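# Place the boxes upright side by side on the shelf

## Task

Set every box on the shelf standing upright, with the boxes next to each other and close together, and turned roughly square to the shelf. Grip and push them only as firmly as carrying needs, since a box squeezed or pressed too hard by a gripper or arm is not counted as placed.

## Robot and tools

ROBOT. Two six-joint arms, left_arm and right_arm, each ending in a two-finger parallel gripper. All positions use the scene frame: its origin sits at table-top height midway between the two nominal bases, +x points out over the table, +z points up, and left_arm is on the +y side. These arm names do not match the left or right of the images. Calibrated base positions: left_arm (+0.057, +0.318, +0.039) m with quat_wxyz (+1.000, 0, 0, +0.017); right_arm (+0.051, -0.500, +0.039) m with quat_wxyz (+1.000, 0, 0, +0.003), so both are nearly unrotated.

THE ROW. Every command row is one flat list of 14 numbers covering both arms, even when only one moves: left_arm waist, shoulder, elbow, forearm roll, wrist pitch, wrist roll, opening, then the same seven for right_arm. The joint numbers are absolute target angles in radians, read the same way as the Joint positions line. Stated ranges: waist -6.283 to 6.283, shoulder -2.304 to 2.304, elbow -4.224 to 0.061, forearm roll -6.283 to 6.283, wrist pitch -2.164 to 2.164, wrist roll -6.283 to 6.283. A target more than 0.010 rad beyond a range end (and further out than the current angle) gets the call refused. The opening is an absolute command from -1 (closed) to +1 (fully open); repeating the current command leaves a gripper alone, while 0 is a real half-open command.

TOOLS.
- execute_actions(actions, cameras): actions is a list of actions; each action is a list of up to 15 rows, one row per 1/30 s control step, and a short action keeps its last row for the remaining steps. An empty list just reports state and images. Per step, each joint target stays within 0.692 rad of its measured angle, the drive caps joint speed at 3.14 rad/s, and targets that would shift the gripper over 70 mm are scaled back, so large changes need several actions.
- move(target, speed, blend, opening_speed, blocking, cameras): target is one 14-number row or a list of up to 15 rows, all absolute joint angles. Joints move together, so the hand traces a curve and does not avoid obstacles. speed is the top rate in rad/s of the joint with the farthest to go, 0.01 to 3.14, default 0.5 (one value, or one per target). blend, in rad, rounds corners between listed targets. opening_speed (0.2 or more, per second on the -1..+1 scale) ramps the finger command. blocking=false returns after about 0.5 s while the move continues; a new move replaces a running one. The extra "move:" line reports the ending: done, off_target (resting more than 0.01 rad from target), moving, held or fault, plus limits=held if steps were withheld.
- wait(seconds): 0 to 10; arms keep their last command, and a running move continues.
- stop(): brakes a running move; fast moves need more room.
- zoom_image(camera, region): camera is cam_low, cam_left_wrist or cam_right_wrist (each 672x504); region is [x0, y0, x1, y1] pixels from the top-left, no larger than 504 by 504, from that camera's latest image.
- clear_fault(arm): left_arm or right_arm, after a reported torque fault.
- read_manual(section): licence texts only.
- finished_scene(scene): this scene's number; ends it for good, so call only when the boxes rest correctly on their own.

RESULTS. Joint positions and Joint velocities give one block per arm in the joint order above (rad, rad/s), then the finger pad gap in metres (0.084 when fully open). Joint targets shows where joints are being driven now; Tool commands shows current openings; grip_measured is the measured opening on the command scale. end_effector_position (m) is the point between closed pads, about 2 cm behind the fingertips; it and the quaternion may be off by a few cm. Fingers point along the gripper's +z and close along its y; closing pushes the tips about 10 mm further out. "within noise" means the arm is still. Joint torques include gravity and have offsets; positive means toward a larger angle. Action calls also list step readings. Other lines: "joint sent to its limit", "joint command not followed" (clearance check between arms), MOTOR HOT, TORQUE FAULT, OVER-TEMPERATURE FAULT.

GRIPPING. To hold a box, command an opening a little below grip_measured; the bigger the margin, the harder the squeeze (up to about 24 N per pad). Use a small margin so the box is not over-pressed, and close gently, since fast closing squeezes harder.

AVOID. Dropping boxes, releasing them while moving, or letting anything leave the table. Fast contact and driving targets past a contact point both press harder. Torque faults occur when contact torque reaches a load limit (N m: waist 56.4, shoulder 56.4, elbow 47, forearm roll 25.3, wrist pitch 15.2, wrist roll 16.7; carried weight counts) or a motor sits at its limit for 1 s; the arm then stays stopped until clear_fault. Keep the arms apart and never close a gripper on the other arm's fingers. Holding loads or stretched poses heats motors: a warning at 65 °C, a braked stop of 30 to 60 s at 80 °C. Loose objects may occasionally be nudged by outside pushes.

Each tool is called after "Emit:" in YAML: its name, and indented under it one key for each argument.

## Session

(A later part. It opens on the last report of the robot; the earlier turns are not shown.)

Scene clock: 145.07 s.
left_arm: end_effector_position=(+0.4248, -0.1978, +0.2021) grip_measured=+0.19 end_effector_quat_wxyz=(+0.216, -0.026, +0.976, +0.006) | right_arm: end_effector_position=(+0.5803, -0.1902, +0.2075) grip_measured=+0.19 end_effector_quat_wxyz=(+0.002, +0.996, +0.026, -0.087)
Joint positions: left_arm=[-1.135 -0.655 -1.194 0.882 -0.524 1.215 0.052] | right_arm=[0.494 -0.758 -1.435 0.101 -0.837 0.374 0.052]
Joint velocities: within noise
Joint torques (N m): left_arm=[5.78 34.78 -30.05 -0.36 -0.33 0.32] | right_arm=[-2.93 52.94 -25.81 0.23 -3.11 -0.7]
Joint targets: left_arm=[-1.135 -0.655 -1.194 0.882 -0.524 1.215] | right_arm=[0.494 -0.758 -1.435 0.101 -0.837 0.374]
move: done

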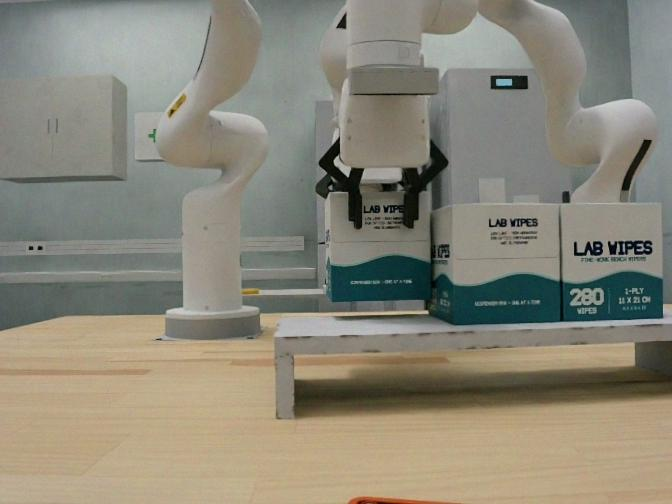

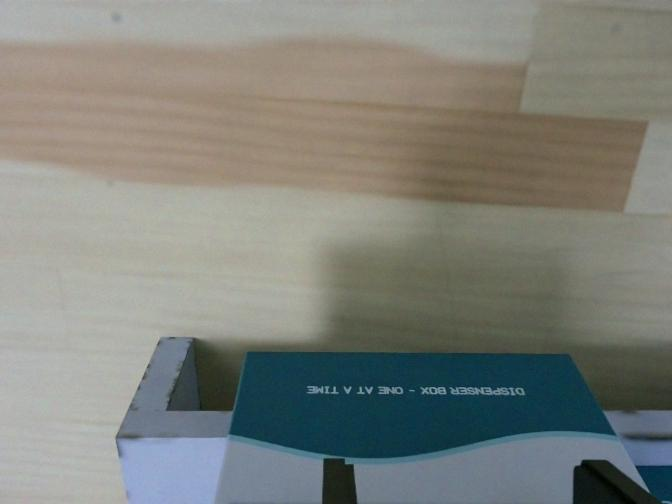

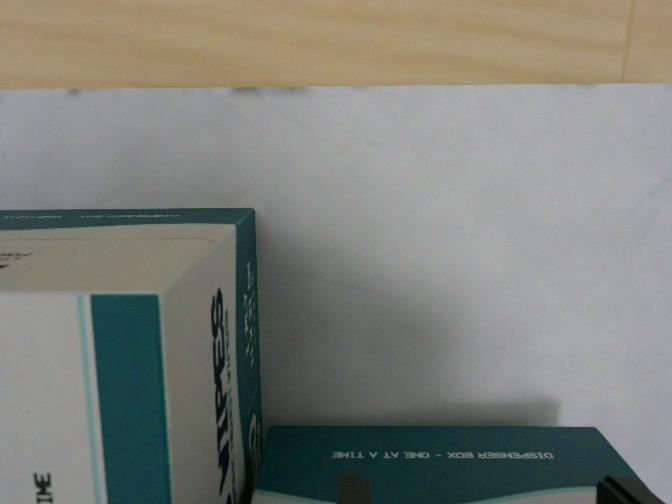

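Emit:
move:
  target:
    - [-1.07699,-0.68719,-1.24473,0.87245,-0.51286,1.28333,0.2,0.47138,-0.83961,-1.57197,0.09203,-0.89372,0.36154,0.2]
    - [-1.02227,-0.72382,-1.30379,0.85373,-0.50491,1.35757,0.2,0.45145,-0.92663,-1.72092,0.08384,-0.95662,0.35118,0.2]
  speed: 0.1
  blend: [0.02,0]

Emit:
zoom_image:
  camera: "cam_low"
  region: [280, 170, 542, 350]

Emit:
zoom_image:
  camera: "cam_right_wrist"
  region: [180, 370, 320, 504]

Emit:
zoom_image:
  camera: "cam_left_wrist"
  region: [540, 320, 672, 504]

Scene clock: 149.43 s.
left_arm: end_effector_position=(+0.4994, -0.1918, +0.1996) grip_measured=+0.19 end_effector_quat_wxyz=(+0.216, -0.026, +0.976, +0.006) | right_arm: end_effector_position=(+0.6549, -0.1843, +0.2050) grip_measured=+0.19 end_effector_quat_wxyz=(+0.002, +0.996, +0.026, -0.087)
Joint positions: left_arm=[-1.022 -0.724 -1.304 0.854 -0.505 1.357 0.052] | right_arm=[0.451 -0.927 -1.721 0.084 -0.957 0.351 0.052]
Joint velocities: within noise
Joint torques (N m): left_arm=[6.99 38.23 -31.67 -0.06 0.12 0.45] | right_arm=[-2.52 60.53 -27.84 0.57 -3.23 -0.64]
Joint targets: left_arm=[-1.022 -0.724 -1.304 0.854 -0.505 1.358] | right_arm=[0.451 -0.927 -1.721 0.084 -0.957 0.351]
move: done

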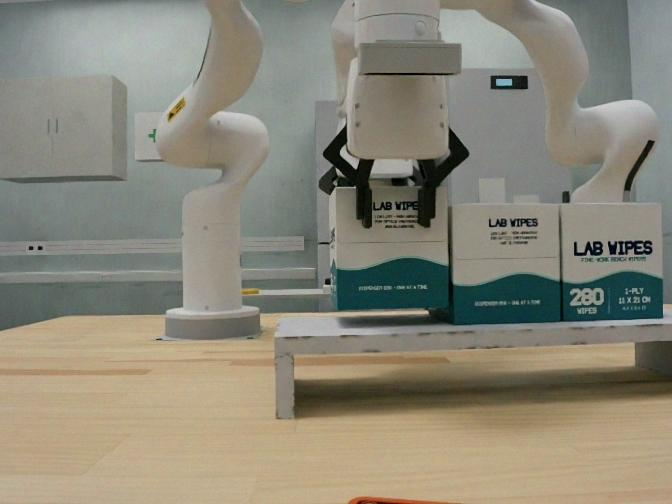

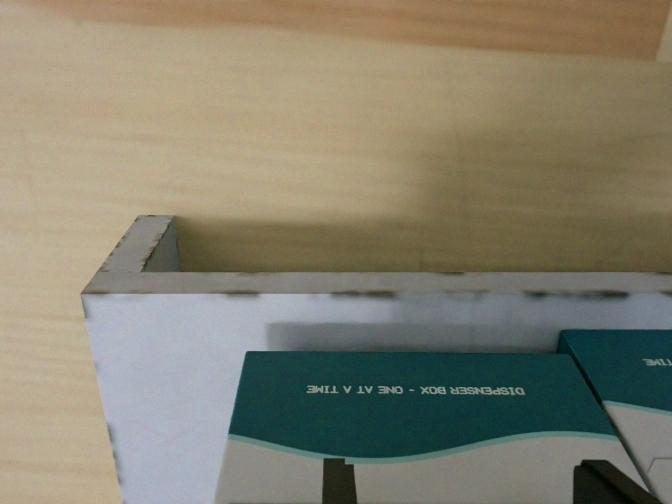

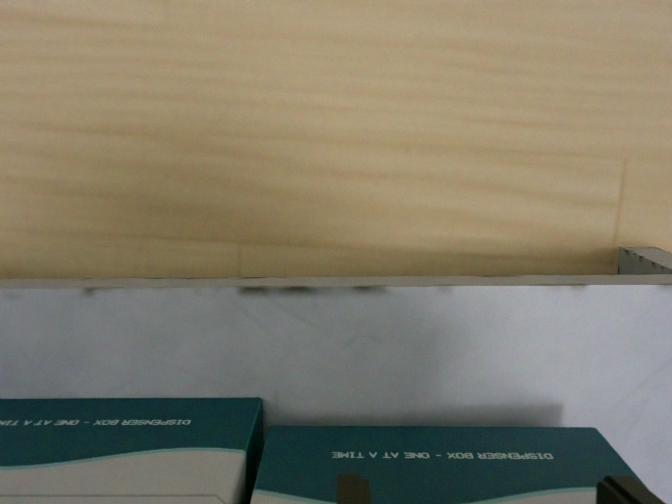

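Scaled by 1.924.

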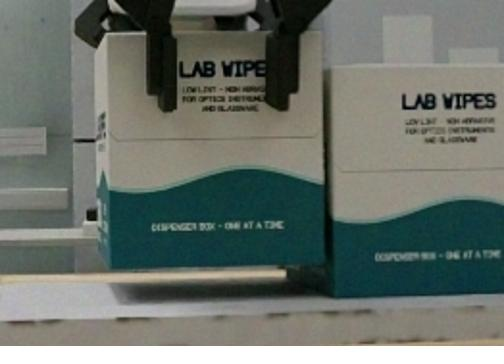

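Scaled by 3.600.

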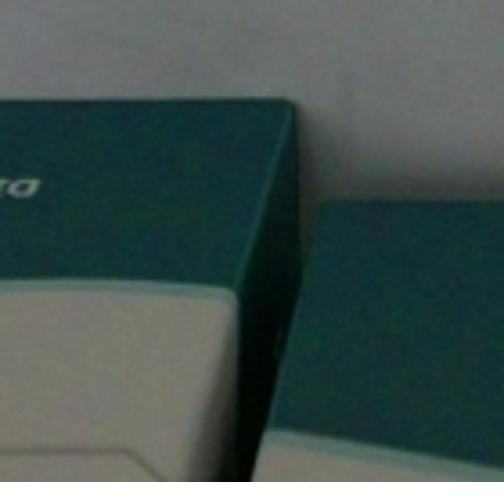

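Scaled by 2.739.

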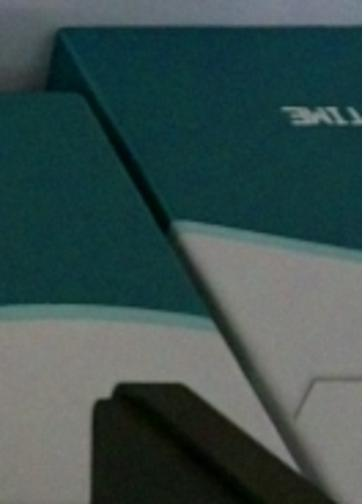

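Emit:
move:
  target:
    - [-1.02227,-0.75250,-1.30296,0.89583,-0.48603,1.30974,0.2,0.45145,-0.94946,-1.71714,0.08548,-0.93009,0.34839,0.2]
    - [-1.02227,-0.75569,-1.30287,0.90051,-0.48393,1.30443,0.2,0.45145,-0.95200,-1.71672,0.08566,-0.92714,0.34808,0.2]
  speed: [0.06,0.02]
  blend: [0.002,0]

Scene clock: 151.57 s.
left_arm: end_effector_position=(+0.4994, -0.1918, +0.1797) grip_measured=+0.19 end_effector_quat_wxyz=(+0.216, -0.026, +0.976, +0.006) | right_arm: end_effector_position=(+0.6549, -0.1843, +0.1851) grip_measured=+0.19 end_effector_quat_wxyz=(+0.002, +0.996, +0.026, -0.087)
Joint positions: left_arm=[-1.022 -0.756 -1.303 0.9 -0.484 1.305 0.052] | right_arm=[0.451 -0.952 -1.717 0.086 -0.927 0.348 0.052]
Joint velocities: within noise
Joint torques (N m): left_arm=[7.82 38.61 -25.31 1.44 -0.03 -0.44] | right_arm=[-3.21 57.72 -20.78 2.79 -1.2 -0.71]
Joint targets: left_arm=[-1.022 -0.756 -1.303 0.901 -0.484 1.304] | right_arm=[0.451 -0.952 -1.717 0.086 -0.927 0.348]
move: done

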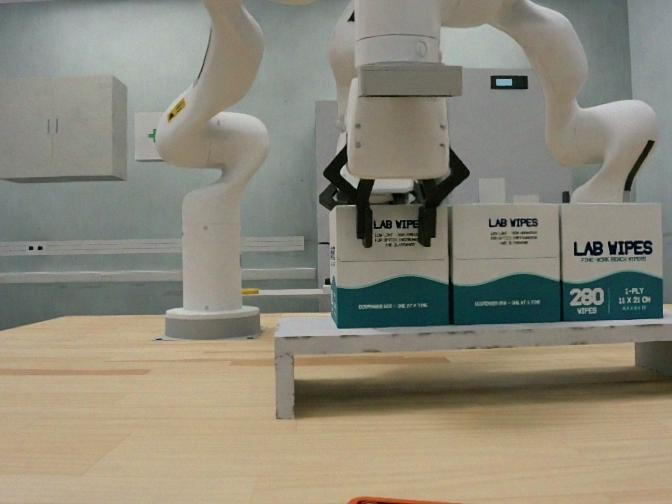

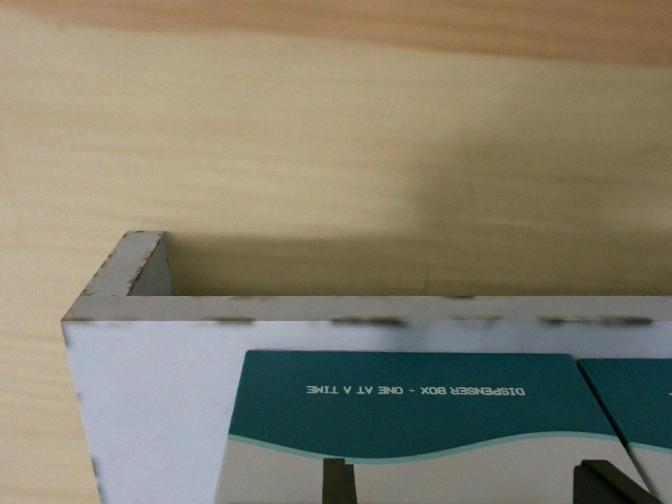

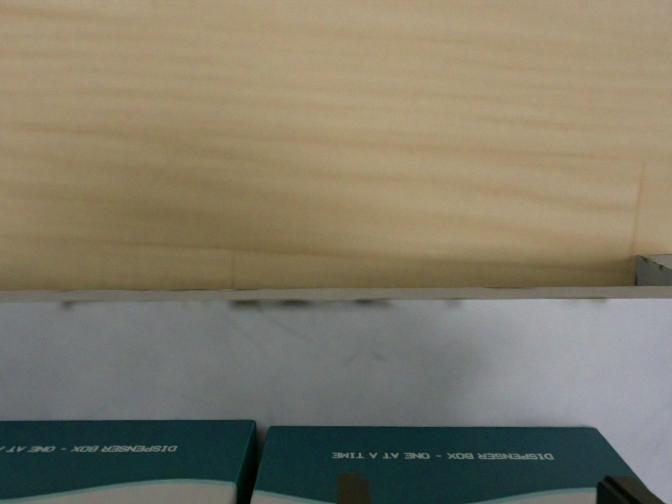

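Emit:
move:
  target:
    - [-1.02227,-0.75649,-1.30287,0.90171,-0.48343,1.30313,0.2,0.45145,-0.95263,-1.71662,0.08566,-0.92640,0.34798,0.2]
    - [-1.02795,-0.75250,-1.29600,0.90460,-0.48390,1.29430,0.2,0.44932,-0.96240,-1.73435,0.08476,-0.93435,0.34694,0.2]
    - [-1.05068,-0.73619,-1.26853,0.91538,-0.48631,1.26007,0.2,0.44079,-1.00133,-1.80520,0.08116,-0.96679,0.34286,0.2]
  speed: [0.02,0.02,0.1]
  blend: [0,0.002,0]

Emit:
zoom_image:
  camera: "cam_low"
  region: [280, 170, 672, 350]

Scene clock: 154.43 s.
left_arm: end_effector_position=(+0.4795, -0.1928, +0.1796) grip_measured=+0.19 end_effector_quat_wxyz=(+0.216, -0.026, +0.976, +0.006) | right_arm: end_effector_position=(+0.6749, -0.1832, +0.1850) grip_measured=+0.19 end_effector_quat_wxyz=(+0.002, +0.996, +0.026, -0.087)
Joint positions: left_arm=[-1.051 -0.736 -1.269 0.915 -0.486 1.26 0.052] | right_arm=[0.441 -1.001 -1.805 0.081 -0.967 0.343 0.052]
Joint velocities: within noise
Joint torques (N m): left_arm=[-3.35 48.56 -20.91 1.26 -1.48 -0.42] | right_arm=[-5.29 64.35 -31.24 -0.25 -1.08 -0.7]
Joint targets: left_arm=[-1.051 -0.736 -1.269 0.915 -0.486 1.260] | right_arm=[0.441 -1.001 -1.805 0.081 -0.967 0.343]
move: done

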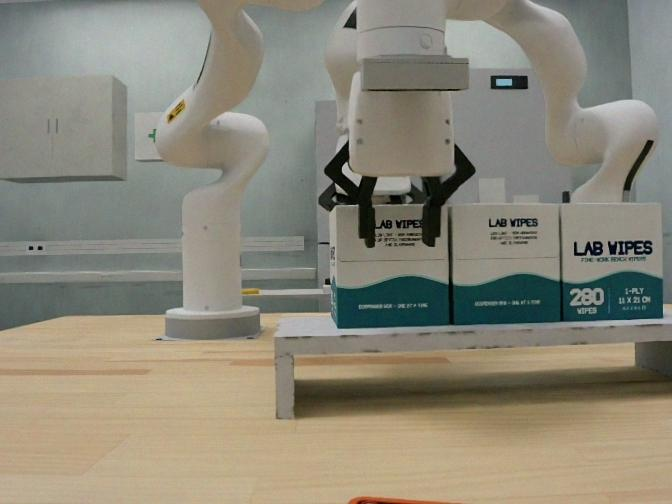

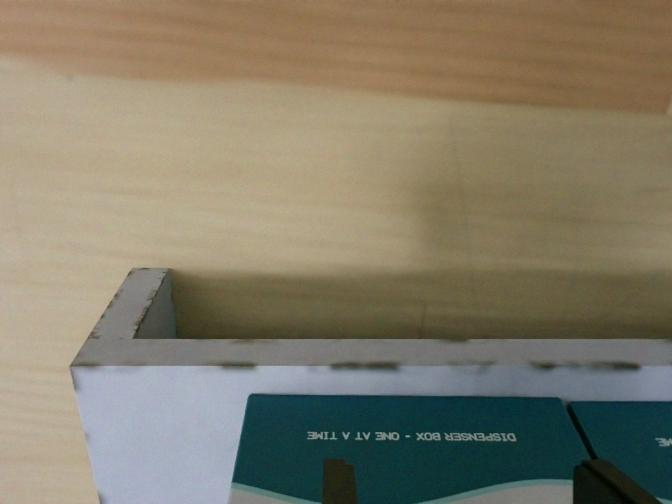

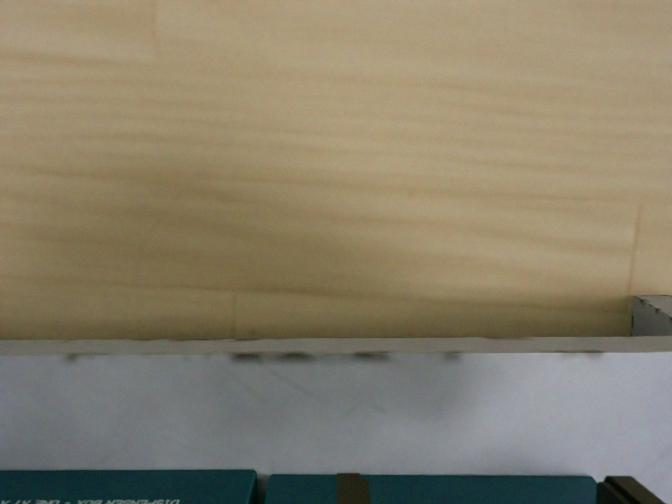

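Scaled by 1.286.

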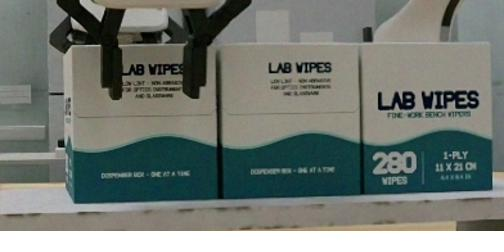

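Emit:
finished_scene:
  scene: 2

The scene is finished: the task was done.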